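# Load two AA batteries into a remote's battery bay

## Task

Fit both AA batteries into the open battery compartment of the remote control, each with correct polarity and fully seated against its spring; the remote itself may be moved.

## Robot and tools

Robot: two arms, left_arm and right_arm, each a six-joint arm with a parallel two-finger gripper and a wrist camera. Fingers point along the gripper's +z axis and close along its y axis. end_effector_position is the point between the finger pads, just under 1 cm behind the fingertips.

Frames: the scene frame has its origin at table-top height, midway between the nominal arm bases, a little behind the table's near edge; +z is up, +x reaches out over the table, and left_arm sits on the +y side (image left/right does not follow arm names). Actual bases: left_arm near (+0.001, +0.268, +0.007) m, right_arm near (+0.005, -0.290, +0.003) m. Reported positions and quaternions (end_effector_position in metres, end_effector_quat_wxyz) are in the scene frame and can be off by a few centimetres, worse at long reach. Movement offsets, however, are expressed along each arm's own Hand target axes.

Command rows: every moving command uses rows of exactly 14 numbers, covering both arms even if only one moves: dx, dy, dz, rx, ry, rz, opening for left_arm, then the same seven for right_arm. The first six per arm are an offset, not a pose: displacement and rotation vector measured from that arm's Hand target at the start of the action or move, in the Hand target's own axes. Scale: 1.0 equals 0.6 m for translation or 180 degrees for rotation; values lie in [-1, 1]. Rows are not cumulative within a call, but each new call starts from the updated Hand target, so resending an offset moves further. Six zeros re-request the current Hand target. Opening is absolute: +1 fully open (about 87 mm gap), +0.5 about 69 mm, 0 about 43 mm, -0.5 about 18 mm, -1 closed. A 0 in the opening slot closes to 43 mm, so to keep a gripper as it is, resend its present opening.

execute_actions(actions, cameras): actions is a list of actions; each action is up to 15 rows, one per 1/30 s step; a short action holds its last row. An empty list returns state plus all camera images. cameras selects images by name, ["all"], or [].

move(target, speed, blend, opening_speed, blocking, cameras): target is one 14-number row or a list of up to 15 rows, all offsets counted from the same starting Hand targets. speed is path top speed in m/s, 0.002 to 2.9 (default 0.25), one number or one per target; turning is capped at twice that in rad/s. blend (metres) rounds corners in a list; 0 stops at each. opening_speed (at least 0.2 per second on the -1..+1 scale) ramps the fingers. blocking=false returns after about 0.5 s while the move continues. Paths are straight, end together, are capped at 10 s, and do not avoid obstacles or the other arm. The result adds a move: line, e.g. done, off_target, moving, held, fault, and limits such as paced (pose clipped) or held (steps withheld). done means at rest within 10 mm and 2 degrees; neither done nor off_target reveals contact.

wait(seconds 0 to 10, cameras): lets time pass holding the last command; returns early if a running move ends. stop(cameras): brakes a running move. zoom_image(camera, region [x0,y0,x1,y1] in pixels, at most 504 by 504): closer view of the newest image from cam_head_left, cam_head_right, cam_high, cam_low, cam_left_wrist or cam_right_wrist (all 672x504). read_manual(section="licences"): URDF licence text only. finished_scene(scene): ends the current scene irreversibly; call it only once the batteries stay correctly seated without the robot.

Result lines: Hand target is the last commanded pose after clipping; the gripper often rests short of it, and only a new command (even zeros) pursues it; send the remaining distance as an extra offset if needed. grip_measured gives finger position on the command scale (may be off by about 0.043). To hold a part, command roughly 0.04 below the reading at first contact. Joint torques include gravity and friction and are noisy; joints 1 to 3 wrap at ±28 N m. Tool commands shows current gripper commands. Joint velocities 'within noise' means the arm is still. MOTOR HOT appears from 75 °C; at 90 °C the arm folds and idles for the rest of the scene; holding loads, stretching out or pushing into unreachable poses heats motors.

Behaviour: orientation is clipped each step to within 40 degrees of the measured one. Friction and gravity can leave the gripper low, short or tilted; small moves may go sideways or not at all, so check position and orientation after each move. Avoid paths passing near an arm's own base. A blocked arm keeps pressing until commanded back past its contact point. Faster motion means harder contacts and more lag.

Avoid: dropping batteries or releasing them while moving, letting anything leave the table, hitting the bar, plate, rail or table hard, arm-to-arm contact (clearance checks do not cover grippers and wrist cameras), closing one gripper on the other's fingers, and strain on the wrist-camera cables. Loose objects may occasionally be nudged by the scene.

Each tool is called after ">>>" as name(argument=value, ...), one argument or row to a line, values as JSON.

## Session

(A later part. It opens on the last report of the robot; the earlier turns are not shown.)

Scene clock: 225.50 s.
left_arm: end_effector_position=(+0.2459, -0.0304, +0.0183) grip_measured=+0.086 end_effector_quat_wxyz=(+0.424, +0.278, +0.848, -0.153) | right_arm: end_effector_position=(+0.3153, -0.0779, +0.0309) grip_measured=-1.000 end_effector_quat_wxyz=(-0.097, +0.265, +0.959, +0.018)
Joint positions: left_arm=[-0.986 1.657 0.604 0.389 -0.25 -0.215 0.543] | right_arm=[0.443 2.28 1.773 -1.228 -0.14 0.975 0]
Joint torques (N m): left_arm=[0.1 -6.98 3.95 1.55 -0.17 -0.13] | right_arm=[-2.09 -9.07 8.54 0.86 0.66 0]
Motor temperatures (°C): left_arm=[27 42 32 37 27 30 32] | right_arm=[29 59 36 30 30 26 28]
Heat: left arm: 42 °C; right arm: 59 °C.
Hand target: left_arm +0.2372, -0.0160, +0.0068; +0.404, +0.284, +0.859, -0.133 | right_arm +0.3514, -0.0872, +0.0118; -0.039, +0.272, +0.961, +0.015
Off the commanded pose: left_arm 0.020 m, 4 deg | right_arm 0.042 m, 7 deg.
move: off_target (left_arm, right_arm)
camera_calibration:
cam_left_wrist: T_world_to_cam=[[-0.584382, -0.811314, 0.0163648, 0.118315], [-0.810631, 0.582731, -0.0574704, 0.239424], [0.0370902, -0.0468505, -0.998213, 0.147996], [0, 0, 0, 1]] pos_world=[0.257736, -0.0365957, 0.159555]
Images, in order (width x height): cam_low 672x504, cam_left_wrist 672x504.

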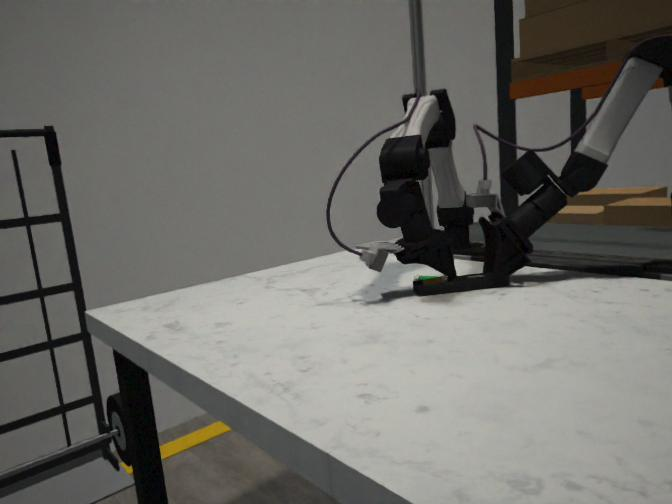

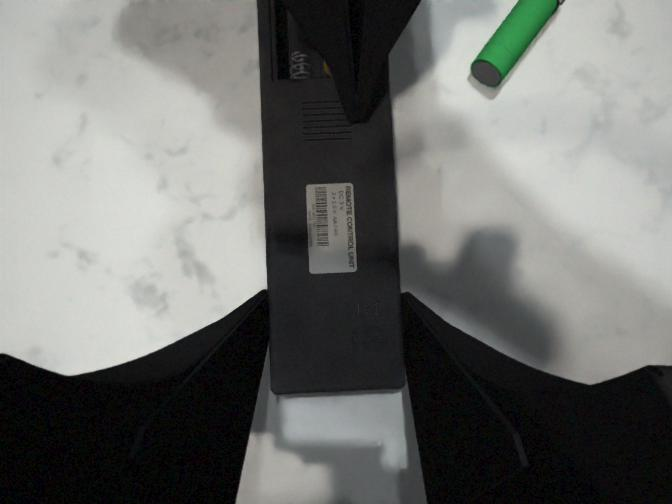

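>>> move(
  target=[0,0,0,0,0,0,-0.05,-0.025,0.012,0.01,0,-0.03,0,-1],
  speed=0.03,
  cameras=["cam_left_wrist","cam_low"],
)

>>> zoom_image(
  camera="cam_left_wrist",
  region=[220, 0, 430, 150],
)

>>> zoom_image(
  camera="cam_low",
  region=[380, 220, 500, 310],
)

Scene clock: 228.17 s.
left_arm: end_effector_position=(+0.2459, -0.0304, +0.0183) grip_measured=+0.086 end_effector_quat_wxyz=(+0.424, +0.278, +0.848, -0.153) | right_arm: end_effector_position=(+0.3191, -0.0788, +0.0309) grip_measured=-1.000 end_effector_quat_wxyz=(-0.088, +0.265, +0.960, +0.016)
Joint positions: left_arm=[-0.986 1.657 0.604 0.389 -0.25 -0.215 0.543] | right_arm=[0.443 2.28 1.779 -1.222 -0.126 0.976 0]
Joint torques (N m): left_arm=[0.12 -6.98 3.95 1.55 -0.17 -0.13] | right_arm=[-1.09 -8.7 8.75 1.24 1.21 0.14]
Motor temperatures (°C): left_arm=[27 42 32 37 27 30 32] | right_arm=[29 59 36 30 30 26 28]
Heat: left arm: 42 °C; right arm: 59 °C.
Hand target: left_arm +0.2372, -0.0160, +0.0068; +0.404, +0.284, +0.859, -0.133 | right_arm +0.3675, -0.0886, +0.0046; +0.006, +0.272, +0.962, +0.002
Off the commanded pose: left_arm 0.020 m, 4 deg | right_arm 0.056 m, 11 deg.
move: off_target (left_arm, right_arm)
camera_calibration:
cam_left_wrist: T_world_to_cam=[[-0.584382, -0.811314, 0.0163648, 0.118315], [-0.810631, 0.582731, -0.0574704, 0.239424], [0.0370902, -0.0468505, -0.998213, 0.147996], [0, 0, 0, 1]] pos_world=[0.257736, -0.0365957, 0.159555]
Images, in order (width x height): cam_low 672x504, cam_left_wrist 672x504.

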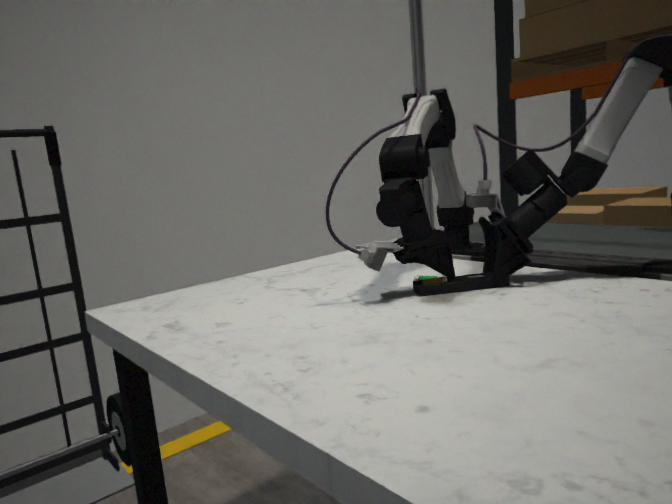

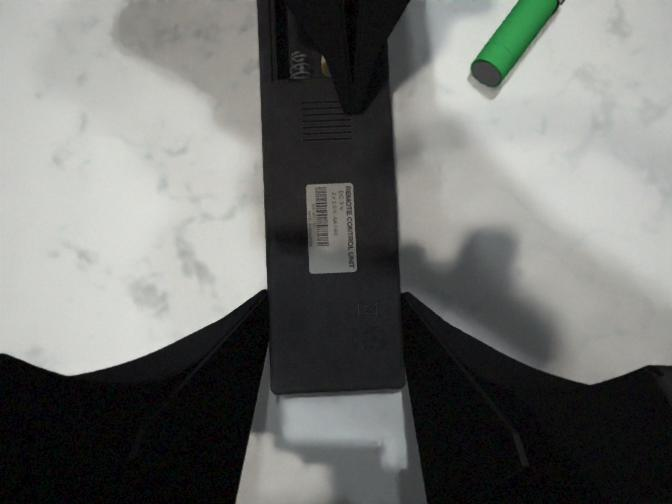

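Scaled by 2.400 from the camera's 672x504 image, which has a finer 960x720 frame.

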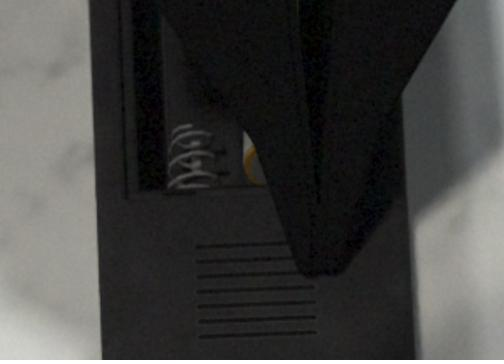

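Scaled by 4.200 from the camera's 672x504 image, which has a finer 960x720 frame.

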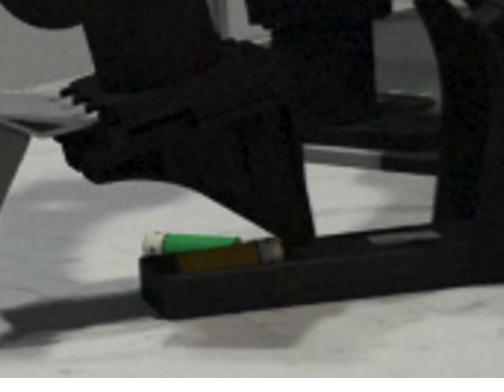

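>>> move(
  target=[0,0,0,0,0,0,-0.05,-0.02,0.01,0.012,0,0,0,-1],
  speed=0.03,
  cameras=["cam_left_wrist","cam_low"],
)

>>> zoom_image(
  camera="cam_left_wrist",
  region=[220, 0, 430, 150],
)

>>> zoom_image(
  camera="cam_low",
  region=[380, 220, 500, 310],
)

Scene clock: 230.10 s.
left_arm: end_effector_position=(+0.2468, -0.0296, +0.0185) grip_measured=+0.086 end_effector_quat_wxyz=(+0.426, +0.275, +0.849, -0.151) | right_arm: end_effector_position=(+0.3246, -0.0782, +0.0305) grip_measured=-1.000 end_effector_quat_wxyz=(-0.092, +0.265, +0.960, +0.005)
Joint positions: left_arm=[-0.986 1.657 0.604 0.389 -0.257 -0.219 0.543] | right_arm=[0.443 2.324 1.848 -1.269 -0.115 0.976 0]
Joint torques (N m): left_arm=[0.12 -6.99 3.93 1.54 -0.09 -0.11] | right_arm=[-2.33 -8.24 8.4 1.49 1.12 0.08]
Motor temperatures (°C): left_arm=[27 42 32 37 27 30 32] | right_arm=[29 58 36 31 30 26 28]
Heat: left arm: 42 °C; right arm: 58 °C.
Hand target: left_arm +0.2372, -0.0160, +0.0068; +0.404, +0.284, +0.859, -0.133 | right_arm +0.3809, -0.0897, -0.0024; +0.006, +0.272, +0.962, +0.002
Off the commanded pose: left_arm 0.020 m, 4 deg | right_arm 0.066 m, 11 deg.
move: off_target (left_arm, right_arm)
camera_calibration:
cam_left_wrist: T_world_to_cam=[[-0.577838, -0.816019, 0.0147083, 0.117815], [-0.815186, 0.576185, -0.059003, 0.240585], [0.0396729, -0.0460842, -0.998149, 0.147468], [0, 0, 0, 1]] pos_world=[0.258349, -0.0356863, 0.159657]
Images, in order (width x height): cam_low 672x504, cam_left_wrist 672x504.

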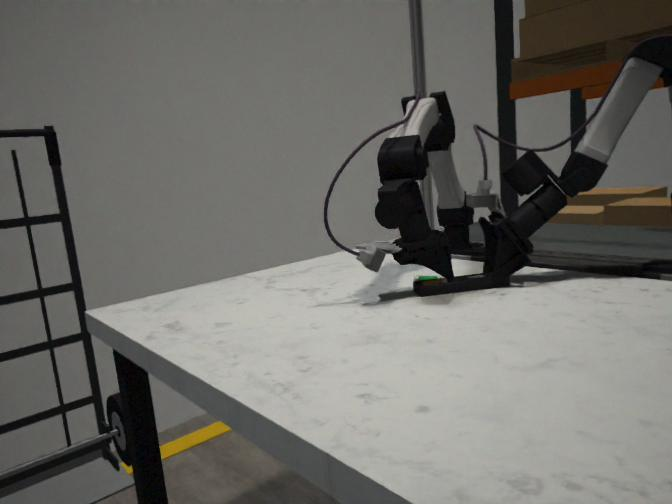

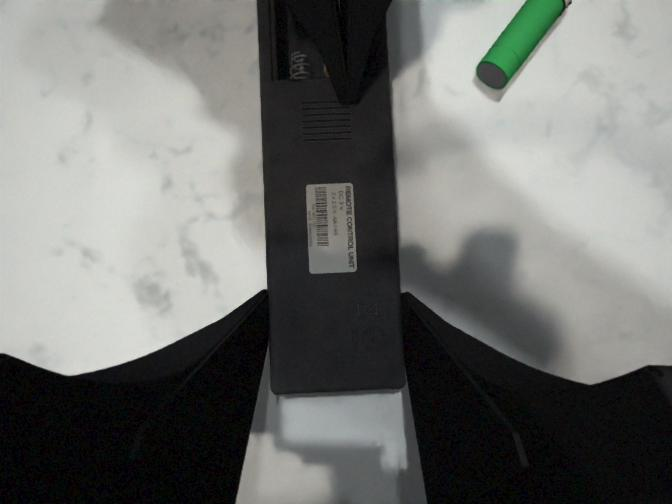

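Scaled by 2.400 from the camera's 672x504 image, which has a finer 960x720 frame.

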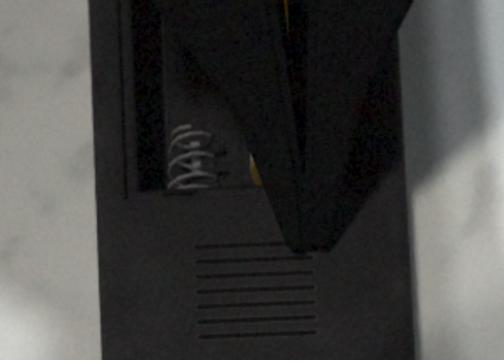

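Scaled by 4.200 from the camera's 672x504 image, which has a finer 960x720 frame.

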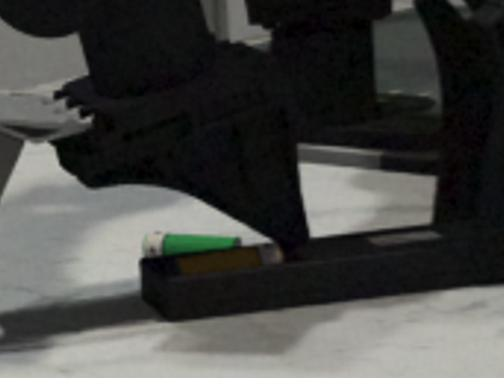

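Battery going down nicely. Continue.

>>> move(
  target=[0,0,0,0,0,0,-0.05,-0.02,0.003,0.012,0,0,0,-1],
  speed=0.03,
  cameras=["cam_left_wrist","cam_low"],
)

>>> zoom_image(
  camera="cam_left_wrist",
  region=[220, 0, 430, 150],
)

>>> zoom_image(
  camera="cam_low",
  region=[380, 220, 500, 310],
)

Scene clock: 232.40 s.
left_arm: end_effector_position=(+0.2467, -0.0295, +0.0183) grip_measured=+0.086 end_effector_quat_wxyz=(+0.425, +0.275, +0.849, -0.150) | right_arm: end_effector_position=(+0.3528, -0.0859, +0.0239) grip_measured=-1.000 end_effector_quat_wxyz=(-0.067, +0.273, +0.960, +0.016)
Joint positions: left_arm=[-0.986 1.657 0.604 0.388 -0.257 -0.219 0.543] | right_arm=[0.405 2.368 1.912 -1.24 -0.093 0.956 0]
Joint torques (N m): left_arm=[0.12 -6.99 3.95 1.55 -0.09 -0.1] | right_arm=[-0.81 -7.98 7.15 1.35 0.94 0]
Motor temperatures (°C): left_arm=[27 42 32 37 27 30 32] | right_arm=[29 58 37 31 30 26 28]
Heat: left arm: 42 °C; right arm: 58 °C.
Hand target: left_arm +0.2371, -0.0160, +0.0067; +0.404, +0.284, +0.859, -0.133 | right_arm +0.3923, -0.0945, -0.0094; +0.006, +0.272, +0.962, +0.002
Off the commanded pose: left_arm 0.020 m, 3 deg | right_arm 0.052 m, 8 deg.
move: off_target (left_arm, right_arm)
camera_calibration:
cam_left_wrist: T_world_to_cam=[[-0.577662, -0.816144, 0.0146705, 0.117775], [-0.815355, 0.576063, -0.0578655, 0.240426], [0.0387754, -0.0453884, -0.998217, 0.147534], [0, 0, 0, 1]] pos_world=[0.258346, -0.0356834, 0.159456]
Images, in order (width x height): cam_low 672x504, cam_left_wrist 672x504.

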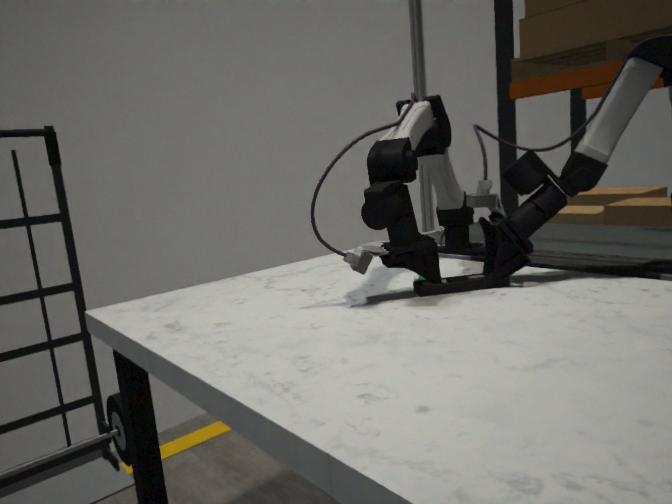

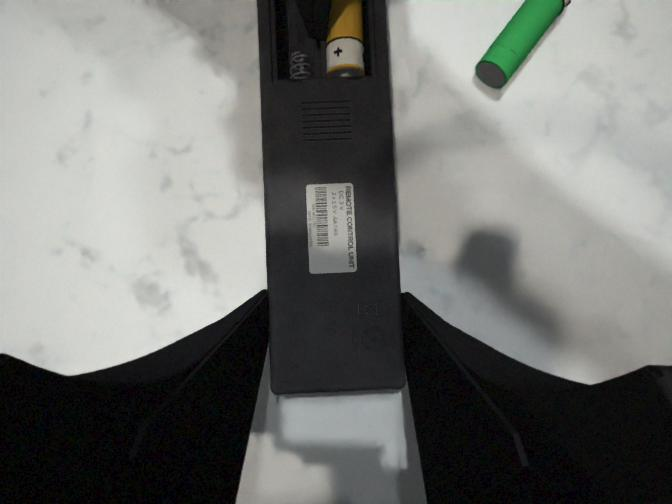

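Scaled by 2.400 from the camera's 672x504 image, which has a finer 960x720 frame.

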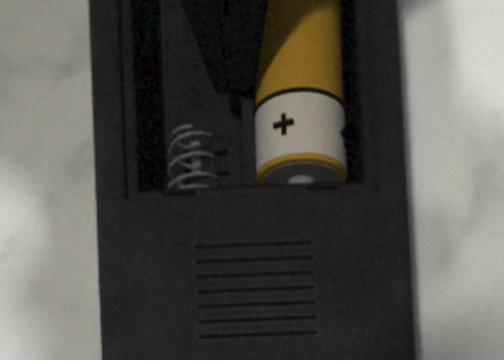

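Scaled by 4.200 from the camera's 672x504 image, which has a finer 960x720 frame.

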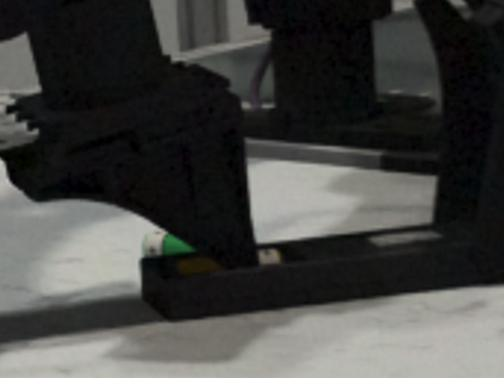

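>>> move(
  target=[
    [0,0,0,0,0,0,-0.05,0.057,-0.019,-0.132,0,0.03,0,-1],
    [0,0,0,0,0,0,-0.05,0.06,-0.04,-0.132,0,0.03,0,-1],
  ],
  speed=0.1,
  cameras=["cam_left_wrist","cam_low","cam_right_wrist"],
)

>>> zoom_image(
  camera="cam_left_wrist",
  region=[220, 0, 430, 150],
)

>>> zoom_image(
  camera="cam_right_wrist",
  region=[200, 100, 480, 360],
)

Scene clock: 235.97 s.
left_arm: end_effector_position=(+0.2467, -0.0295, +0.0183) grip_measured=+0.086 end_effector_quat_wxyz=(+0.425, +0.275, +0.849, -0.150) | right_arm: end_effector_position=(+0.3440, -0.0941, +0.0584) grip_measured=-1.000 end_effector_quat_wxyz=(-0.056, +0.271, +0.961, +0.003)
Joint positions: left_arm=[-0.986 1.657 0.604 0.388 -0.257 -0.219 0.543] | right_arm=[0.41 2.296 1.934 -1.333 -0.062 0.959 0]
Joint torques (N m): left_arm=[0.13 -6.99 3.95 1.55 -0.09 -0.1] | right_arm=[-0.66 -16.46 5.3 0.21 0 0.02]
Motor temperatures (°C): left_arm=[27 42 32 37 27 30 32] | right_arm=[29 57 37 31 30 26 27]
Heat: left arm: 42 °C; right arm: 57 °C.
Hand target: left_arm +0.2371, -0.0160, +0.0067; +0.404, +0.284, +0.859, -0.133 | right_arm +0.3480, -0.0962, +0.0691; -0.039, +0.272, +0.961, +0.015
Off the commanded pose: left_arm 0.020 m, 4 deg | right_arm 0.012 m, 2 deg.
move: off_target (left_arm, right_arm)
camera_calibration:
cam_left_wrist: T_world_to_cam=[[-0.577662, -0.816144, 0.0146705, 0.117775], [-0.815355, 0.576063, -0.0578655, 0.240426], [0.0387754, -0.0453884, -0.998217, 0.147534], [0, 0, 0, 1]] pos_world=[0.258346, -0.0356834, 0.159456]
cam_right_wrist: T_world_to_cam=[[-0.528095, -0.848639, 0.0304534, 0.0985084], [-0.450322, 0.310272, 0.837223, 0.155091], [-0.719949, 0.428419, -0.546014, 0.469122], [0, 0, 0, 1]] pos_world=[0.459607, -0.165503, 0.123301]
Images, in order (width x height): cam_low 672x504, cam_left_wrist 672x504, cam_right_wrist 672x504.

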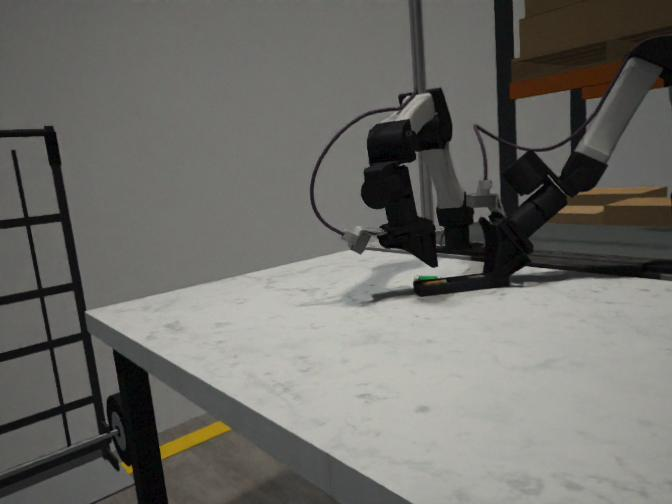

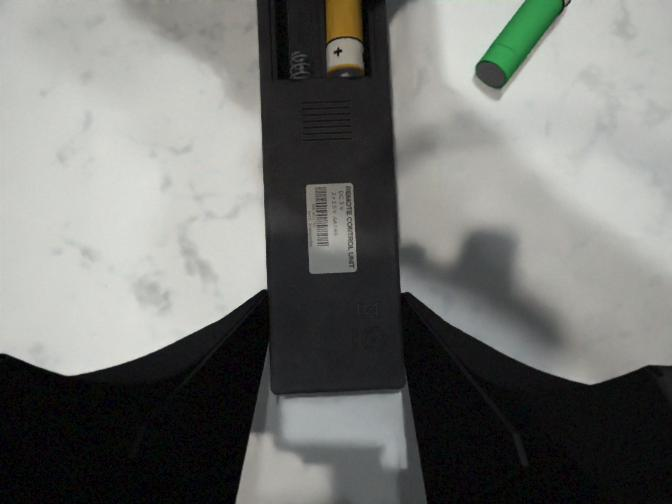

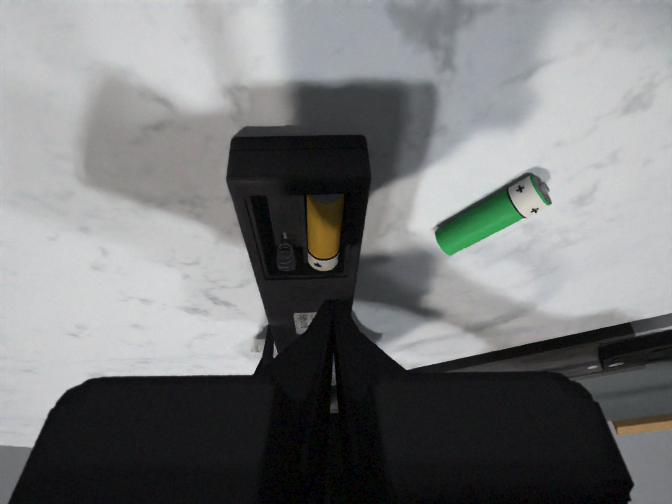

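Scaled by 2.400 from the camera's 672x504 image, which has a finer 960x720 frame.

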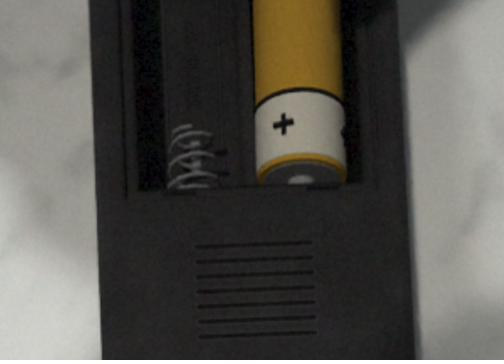

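Scaled by 1.800 from the camera's 672x504 image, which has a finer 960x720 frame.

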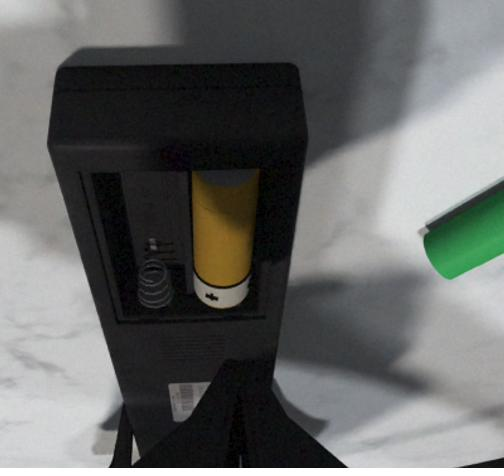

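>>> move(
  target=[
    [0,0,0,0,0,0,-0.05,0.003,0.009,0.03,0,0,0,-1],
    [0,0,0,0,0,0,-0.05,0.003,0.009,0.095,0,0,0,-1],
  ],
  speed=0.06,
  cameras=["cam_left_wrist","cam_low","cam_right_wrist"],
)

>>> zoom_image(
  camera="cam_left_wrist",
  region=[220, 0, 430, 150],
)

>>> zoom_image(
  camera="cam_low",
  region=[380, 220, 500, 310],
)

Scene clock: 239.37 s.
left_arm: end_effector_position=(+0.2467, -0.0295, +0.0183) grip_measured=+0.086 end_effector_quat_wxyz=(+0.425, +0.275, +0.849, -0.150) | right_arm: end_effector_position=(+0.3427, -0.0940, +0.0305) grip_measured=-1.000 end_effector_quat_wxyz=(-0.046, +0.272, +0.961, +0.012)
Joint positions: left_arm=[-0.986 1.657 0.604 0.388 -0.257 -0.219 0.543] | right_arm=[0.41 2.278 1.797 -1.187 -0.063 0.961 0]
Joint torques (N m): left_arm=[0.13 -6.99 3.93 1.55 -0.09 -0.1] | right_arm=[0.68 -10.55 3.1 0.75 -0.01 0.12]
Motor temperatures (°C): left_arm=[27 42 32 37 27 30 32] | right_arm=[29 58 36 31 30 26 27]
Heat: left arm: 42 °C; right arm: 58 °C.
Hand target: left_arm +0.2371, -0.0160, +0.0067; +0.404, +0.284, +0.859, -0.133 | right_arm +0.3454, -0.0878, +0.0125; -0.039, +0.272, +0.961, +0.015
Off the commanded pose: left_arm 0.020 m, 4 deg | right_arm 0.019 m, 1 deg.
move: off_target (left_arm, right_arm)
camera_calibration:
cam_left_wrist: T_world_to_cam=[[-0.577662, -0.816144, 0.0146705, 0.117775], [-0.815355, 0.576063, -0.0578655, 0.240426], [0.0387754, -0.0453884, -0.998217, 0.147534], [0, 0, 0, 1]] pos_world=[0.258346, -0.0356834, 0.159456]
cam_right_wrist: T_world_to_cam=[[-0.530529, -0.847633, 0.00761315, 0.10038], [-0.470242, 0.301771, 0.829341, 0.184031], [-0.705274, 0.436409, -0.558691, 0.449097], [0, 0, 0, 1]] pos_world=[0.45653, -0.16644, 0.0975184]
Images, in order (width x height): cam_low 672x504, cam_left_wrist 672x504, cam_right_wrist 672x504.

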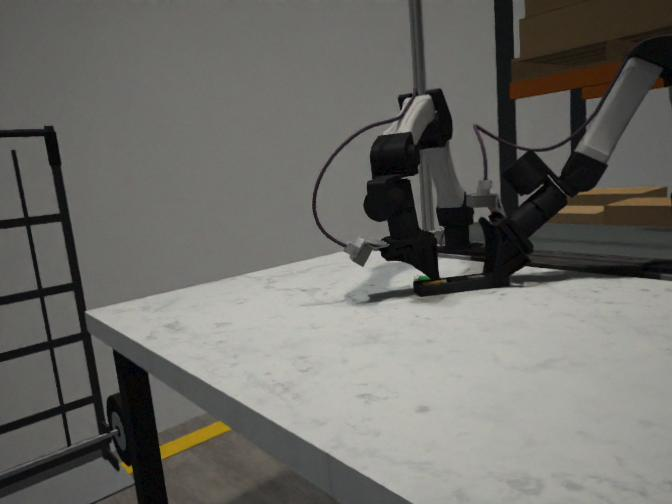

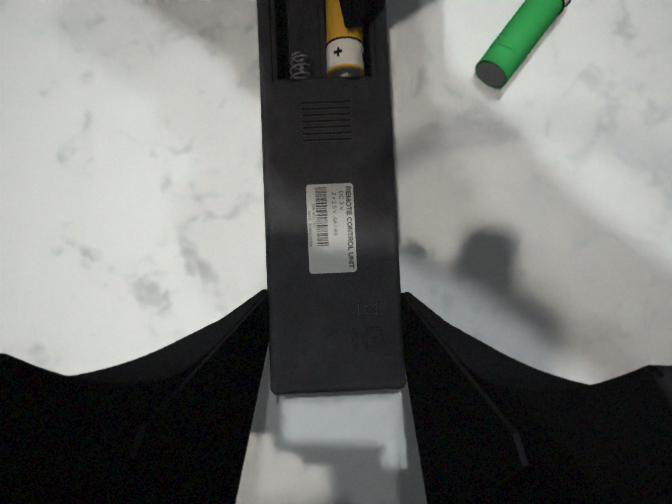

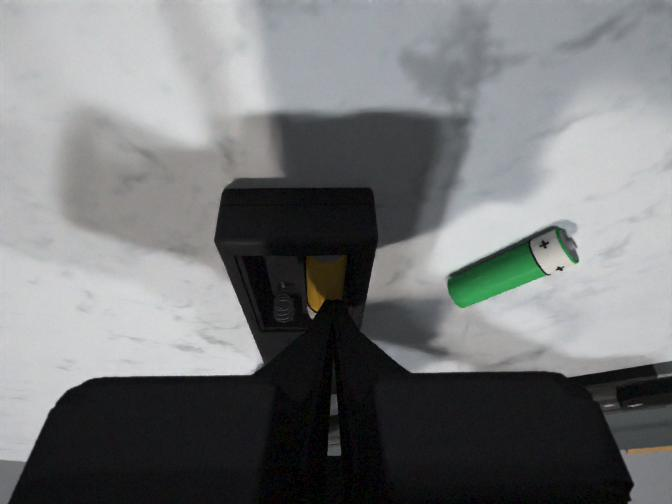

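Scaled by 2.400 from the camera's 672x504 image, which has a finer 960x720 frame.

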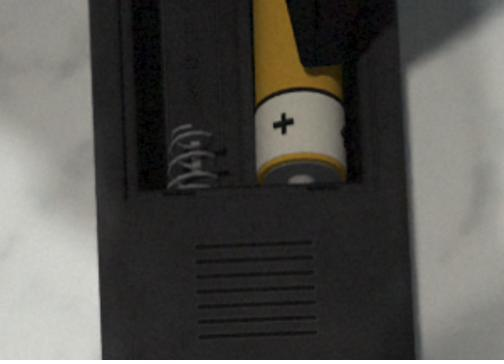

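Scaled by 4.200 from the camera's 672x504 image, which has a finer 960x720 frame.

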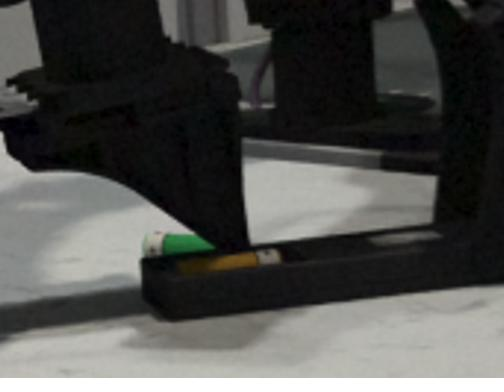

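>>> move(
  target=[
    [0,0,0,0,0,0,-0.05,0.005,0,-0.04,0,0,0,-1],
    [0,0,0,0,0,0,-0.05,0.017,0.008,-0.04,0,0,0,-1],
    [0,0,0,0,0,0,-0.05,0.017,0.008,0.02,0,0,0,-1],
  ],
  speed=0.06,
  cameras=["cam_left_wrist","cam_low"],
)

>>> zoom_image(
  camera="cam_left_wrist",
  region=[220, 0, 430, 150],
)

>>> zoom_image(
  camera="cam_low",
  region=[380, 220, 500, 310],
)

Scene clock: 242.57 s.
left_arm: end_effector_position=(+0.2467, -0.0295, +0.0183) grip_measured=+0.086 end_effector_quat_wxyz=(+0.425, +0.275, +0.849, -0.150) | right_arm: end_effector_position=(+0.3368, -0.0838, +0.0302) grip_measured=-1.000 end_effector_quat_wxyz=(-0.039, +0.271, +0.962, +0.017)
Joint positions: left_arm=[-0.986 1.657 0.604 0.388 -0.257 -0.219 0.543] | right_arm=[0.438 2.256 1.762 -1.155 -0.064 0.987 0]
Joint torques (N m): left_arm=[0.12 -6.99 3.93 1.55 -0.09 -0.1] | right_arm=[0.84 -8.46 2.22 0.9 -0.02 0.17]
Motor temperatures (°C): left_arm=[27 42 32 37 27 30 32] | right_arm=[29 57 36 31 30 26 27]
Heat: left arm: 42 °C; right arm: 57 °C.
Hand target: left_arm +0.2371, -0.0160, +0.0067; +0.404, +0.284, +0.859, -0.133 | right_arm +0.3386, -0.0777, +0.0016; -0.039, +0.272, +0.961, +0.015
Off the commanded pose: left_arm 0.020 m, 4 deg | right_arm 0.029 m, 0 deg.
move: off_target (left_arm, right_arm)
camera_calibration:
cam_left_wrist: T_world_to_cam=[[-0.577662, -0.816144, 0.0146705, 0.117775], [-0.815355, 0.576063, -0.0578655, 0.240426], [0.0387754, -0.0453884, -0.998217, 0.147534], [0, 0, 0, 1]] pos_world=[0.258346, -0.0356834, 0.159456]
Images, in order (width x height): cam_low 672x504, cam_left_wrist 672x504.

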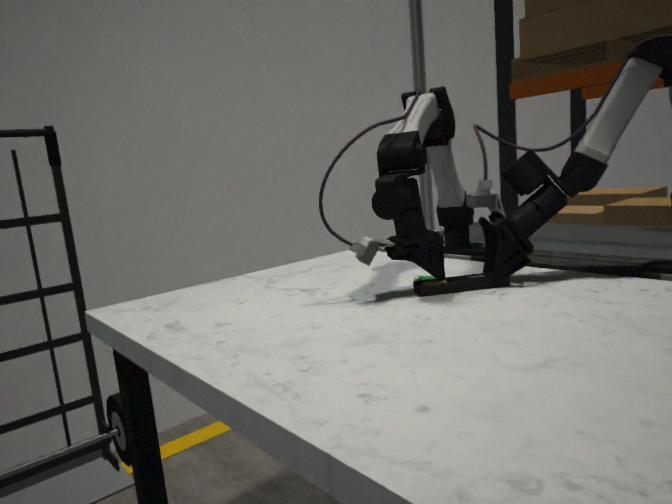

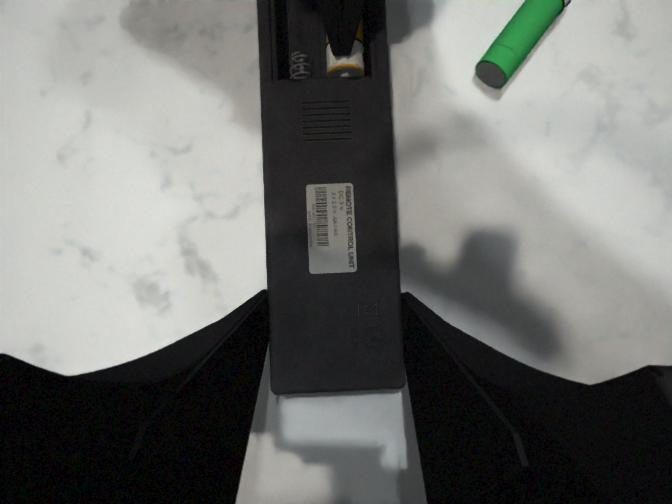

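Scaled by 2.400 from the camera's 672x504 image, which has a finer 960x720 frame.

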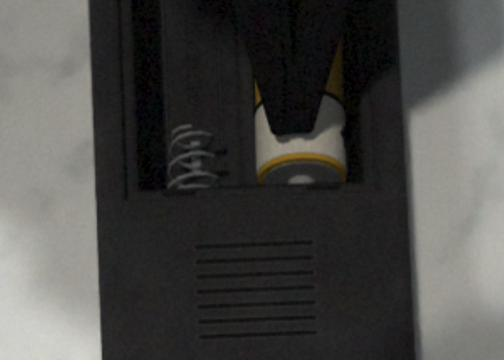

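Scaled by 4.200 from the camera's 672x504 image, which has a finer 960x720 frame.

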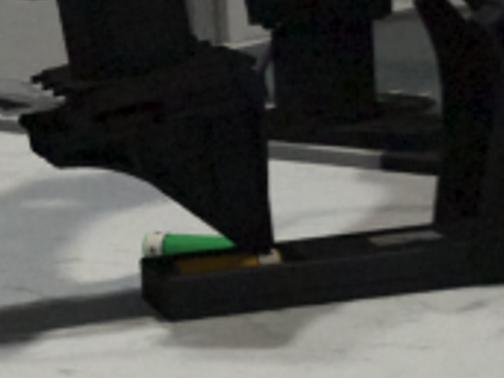

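>>> move(
  target=[0,0,0,0,0,0,-0.05,-0.008,0,0.05,0,0,0,-1],
  speed=0.05,
  cameras=["cam_left_wrist","cam_low"],
)

>>> zoom_image(
  camera="cam_left_wrist",
  region=[220, 0, 430, 150],
)

>>> zoom_image(
  camera="cam_low",
  region=[380, 220, 500, 310],
)

Scene clock: 244.33 s.
left_arm: end_effector_position=(+0.2467, -0.0295, +0.0183) grip_measured=+0.086 end_effector_quat_wxyz=(+0.425, +0.275, +0.849, -0.150) | right_arm: end_effector_position=(+0.3367, -0.0840, +0.0291) grip_measured=-1.000 end_effector_quat_wxyz=(-0.036, +0.275, +0.960, +0.033)
Joint positions: left_arm=[-0.986 1.657 0.604 0.388 -0.257 -0.219 0.543] | right_arm=[0.429 2.229 1.713 -1.107 -0.083 0.987 0]
Joint torques (N m): left_arm=[0.13 -6.99 3.95 1.55 -0.09 -0.1] | right_arm=[1.07 -2.92 0.46 1.42 0.18 0.11]
Motor temperatures (°C): left_arm=[27 42 32 37 27 30 32] | right_arm=[29 57 36 31 30 26 27]
Heat: left arm: 42 °C; right arm: 57 °C.
Hand target: left_arm +0.2371, -0.0160, +0.0067; +0.404, +0.284, +0.859, -0.133 | right_arm +0.3405, -0.0787, -0.0288; -0.039, +0.272, +0.961, +0.015
Off the commanded pose: left_arm 0.020 m, 4 deg | right_arm 0.058 m, 2 deg.
move: off_target (left_arm, right_arm)
camera_calibration:
cam_left_wrist: T_world_to_cam=[[-0.577662, -0.816144, 0.0146705, 0.117775], [-0.815355, 0.576063, -0.0578655, 0.240426], [0.0387754, -0.0453884, -0.998217, 0.147534], [0, 0, 0, 1]] pos_world=[0.258346, -0.0356834, 0.159456]
Images, in order (width x height): cam_low 672x504, cam_left_wrist 672x504.

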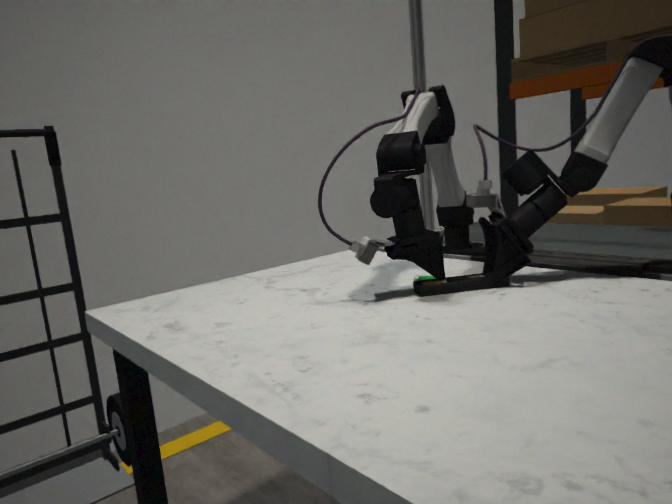

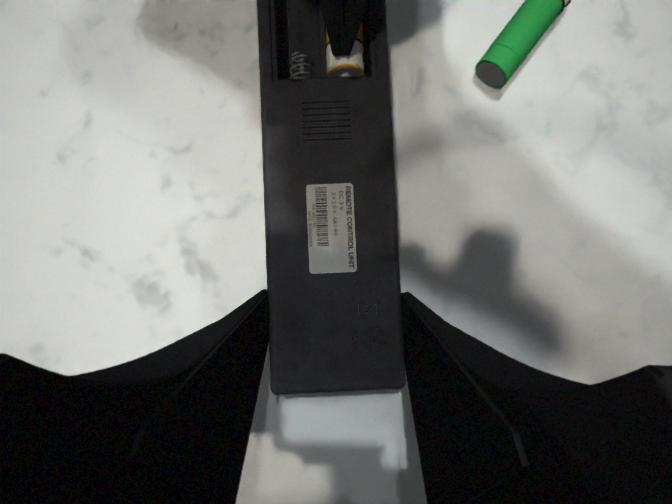

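Scaled by 2.400 from the camera's 672x504 image, which has a finer 960x720 frame.

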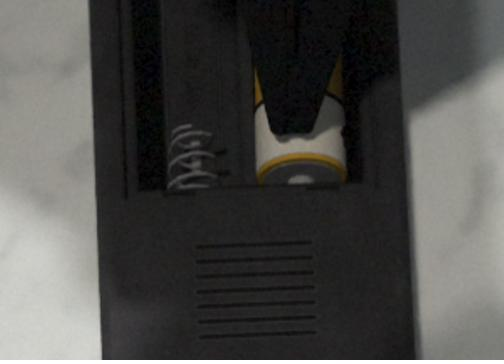

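Scaled by 4.200 from the camera's 672x504 image, which has a finer 960x720 frame.

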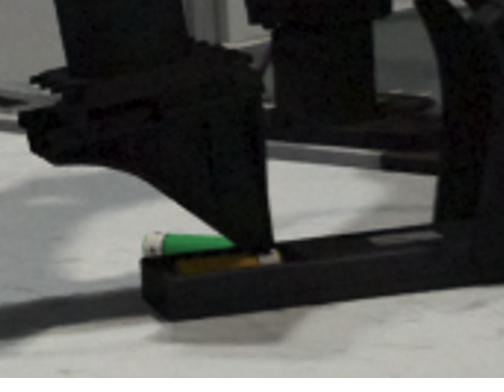

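>>> move(
  target=[
    [0,0,0,0,0,0,-0.05,0.01,0,-0.105,0,0,0,-1],
    [0,0,0,0,0,0,-0.05,-0.045,0.0,-0.105,0,0,0,-1],
  ],
  speed=0.1,
  cameras=["cam_left_wrist","cam_low","cam_right_wrist","cam_high"],
)

>>> zoom_image(
  camera="cam_left_wrist",
  region=[220, 0, 430, 150],
)

>>> zoom_image(
  camera="cam_right_wrist",
  region=[200, 100, 480, 360],
)

>>> zoom_image(
  camera="cam_low",
  region=[400, 260, 500, 310],
)

Scene clock: 248.60 s.
left_arm: end_effector_position=(+0.2467, -0.0295, +0.0183) grip_measured=+0.086 end_effector_quat_wxyz=(+0.425, +0.275, +0.849, -0.150) | right_arm: end_effector_position=(+0.3627, -0.0951, +0.0297) grip_measured=-1.000 end_effector_quat_wxyz=(-0.046, +0.276, +0.960, +0.019)
Joint positions: left_arm=[-0.986 1.657 0.604 0.388 -0.257 -0.219 0.543] | right_arm=[0.385 2.346 1.908 -1.222 -0.072 0.945 0]
Joint torques (N m): left_arm=[0.13 -6.98 3.95 1.55 -0.09 -0.1] | right_arm=[-0.06 -12.08 9.54 -0.04 0.15 -0.03]
Motor temperatures (°C): left_arm=[27 42 32 37 27 30 32] | right_arm=[29 55 36 31 30 26 27]
Heat: left arm: 42 °C; right arm: 55 °C.
Hand target: left_arm +0.2372, -0.0160, +0.0067; +0.404, +0.284, +0.859, -0.133 | right_arm +0.3677, -0.0961, +0.0316; -0.039, +0.272, +0.961, +0.015
Off the commanded pose: left_arm 0.020 m, 4 deg | right_arm 0.005 m, 1 deg.
move: off_target (left_arm)
camera_calibration:
cam_left_wrist: T_world_to_cam=[[-0.577662, -0.816144, 0.0146705, 0.117775], [-0.815355, 0.576063, -0.0578655, 0.240426], [0.0387754, -0.0453884, -0.998217, 0.147534], [0, 0, 0, 1]] pos_world=[0.258346, -0.0356834, 0.159456]
cam_right_wrist: T_world_to_cam=[[-0.539224, -0.842144, -0.00564362, 0.114202], [-0.469774, 0.295221, 0.831959, 0.19347], [-0.698963, 0.451264, -0.554808, 0.462157], [0, 0, 0, 1]] pos_world=[0.475498, -0.169497, 0.0960937]
Images, in order (width x height): cam_high 672x504, cam_low 672x504, cam_left_wrist 672x504, cam_right_wrist 672x504.

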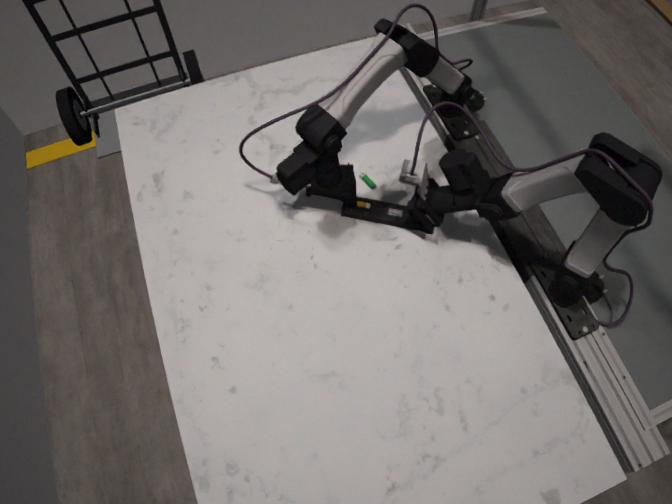

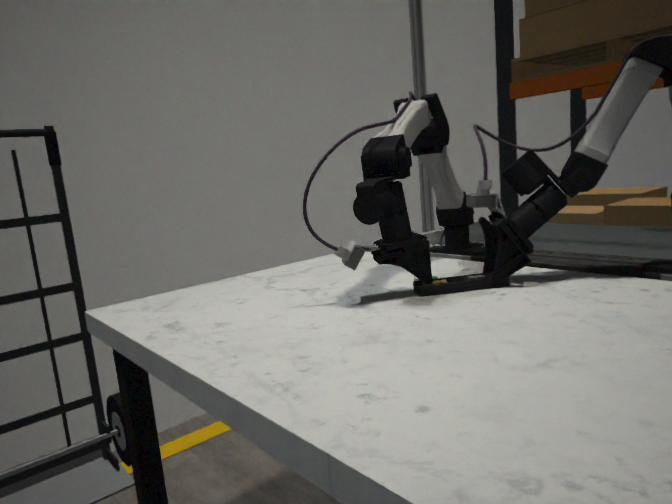

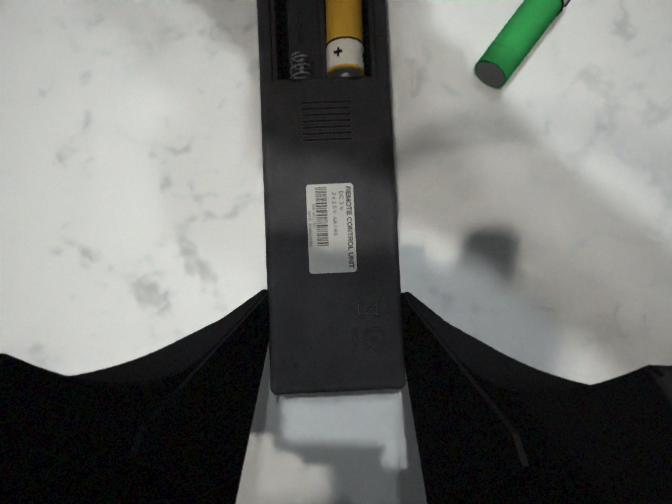

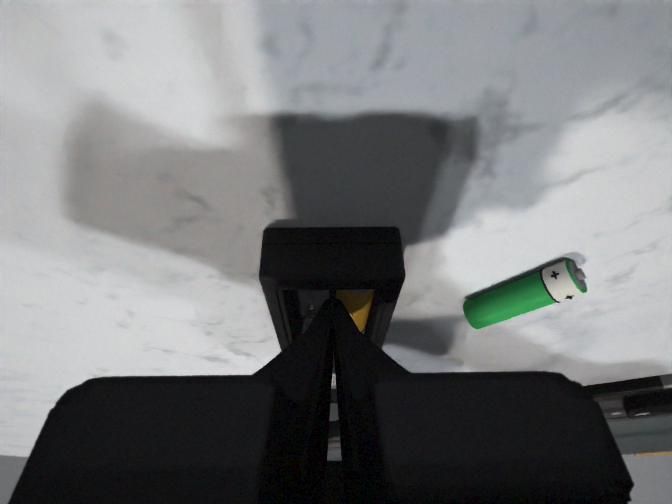

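Scaled by 2.400 from the camera's 672x504 image, which has a finer 960x720 frame.

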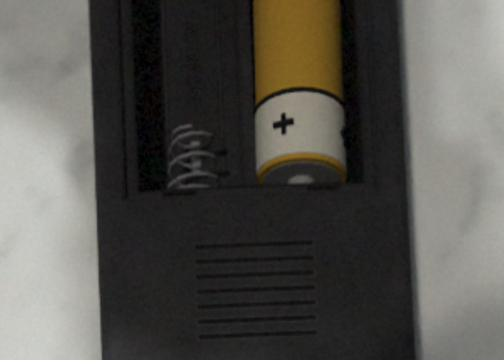

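Scaled by 1.800 from the camera's 672x504 image, which has a finer 960x720 frame.

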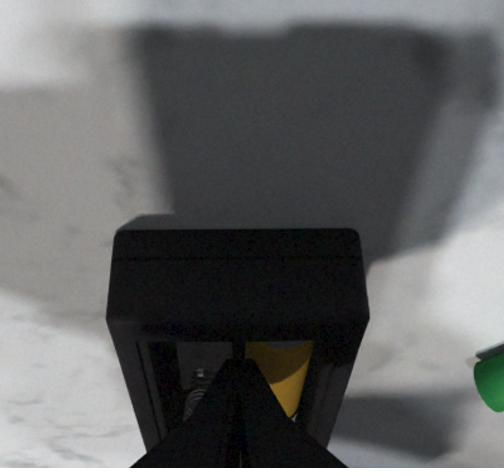

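Scaled by 5.040 from the camera's 672x504 image, which has a finer 960x720 frame.

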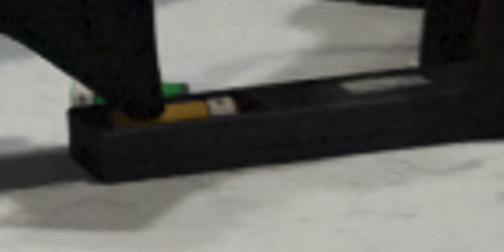

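>>> move(
  target=[0,0,0,0,0,0,-0.05,0.02,0,-0.16,0,0,0,-1],
  speed=0.15,
  cameras=["cam_low","cam_right_wrist"],
)

>>> zoom_image(
  camera="cam_right_wrist",
  region=[220, 100, 400, 290],
)

>>> zoom_image(
  camera="cam_low",
  region=[400, 265, 480, 305],
)

Scene clock: 251.07 s.
left_arm: end_effector_position=(+0.2467, -0.0295, +0.0183) grip_measured=+0.086 end_effector_quat_wxyz=(+0.425, +0.275, +0.849, -0.150) | right_arm: end_effector_position=(+0.3607, -0.0975, +0.1124) grip_measured=-1.000 end_effector_quat_wxyz=(-0.049, +0.276, +0.960, +0.017)
Joint positions: left_arm=[-0.986 1.657 0.604 0.388 -0.257 -0.219 0.543] | right_arm=[0.385 2.343 2.232 -1.556 -0.071 0.944 0]
Joint torques (N m): left_arm=[0.13 -6.99 3.93 1.55 -0.09 -0.1] | right_arm=[0.43 -15.91 8.87 0.06 0.05 0.08]
Motor temperatures (°C): left_arm=[27 42 32 37 27 30 32] | right_arm=[29 55 36 31 30 26 27]
Heat: left arm: 42 °C; right arm: 55 °C.
Hand target: left_arm +0.2372, -0.0160, +0.0067; +0.404, +0.284, +0.859, -0.133 | right_arm +0.3640, -0.0946, +0.1284; -0.039, +0.272, +0.961, +0.015
Off the commanded pose: left_arm 0.020 m, 4 deg | right_arm 0.017 m, 1 deg.
joint sent to its limit (right arm) — joint 4 (wrist pitch), lower limit. The joint targets still meet the commanded pose.
move: off_target (left_arm, right_arm)
camera_calibration:
cam_right_wrist: T_world_to_cam=[[-0.538424, -0.842673, 0.000856979, 0.110481], [-0.464852, 0.297864, 0.83378, 0.122801], [-0.70286, 0.448529, -0.552095, 0.508563], [0, 0, 0, 1]] pos_world=[0.474018, -0.171584, 0.178292]
Images, in order (width x height): cam_low 672x504, cam_right_wrist 672x504.

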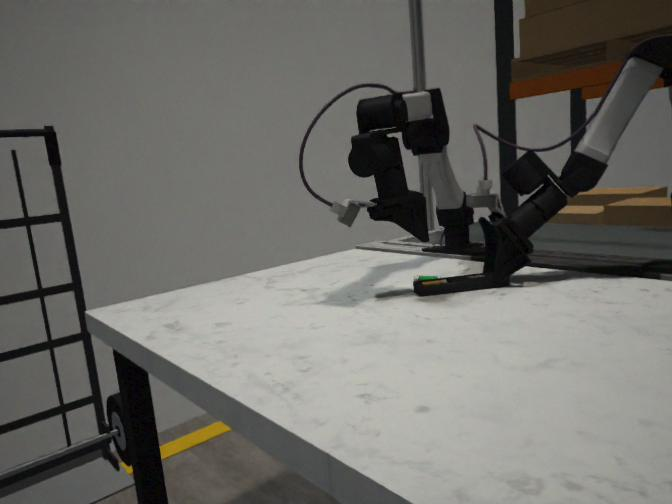

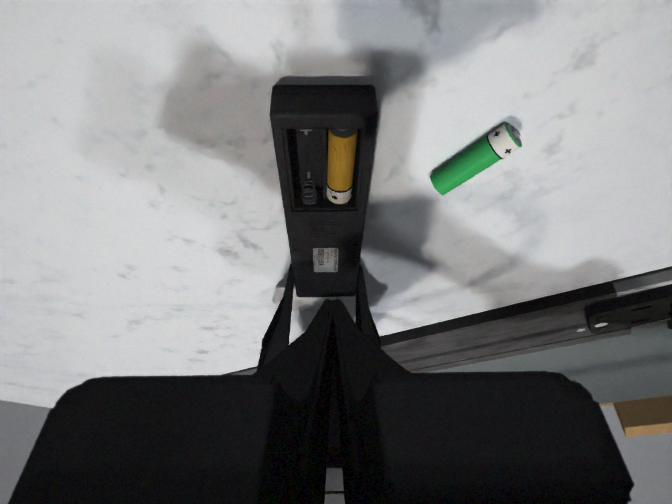

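Scaled by 2.653 from the camera's 672x504 image, which has a finer 960x720 frame.

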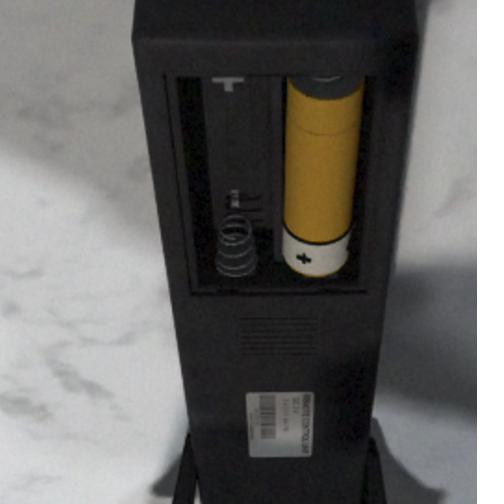

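Scaled by 6.300 from the camera's 672x504 image, which has a finer 960x720 frame.

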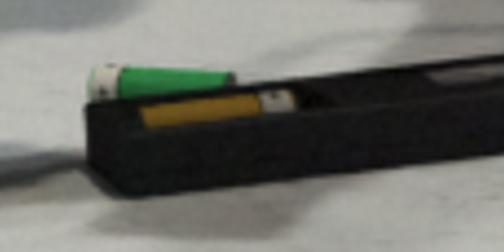

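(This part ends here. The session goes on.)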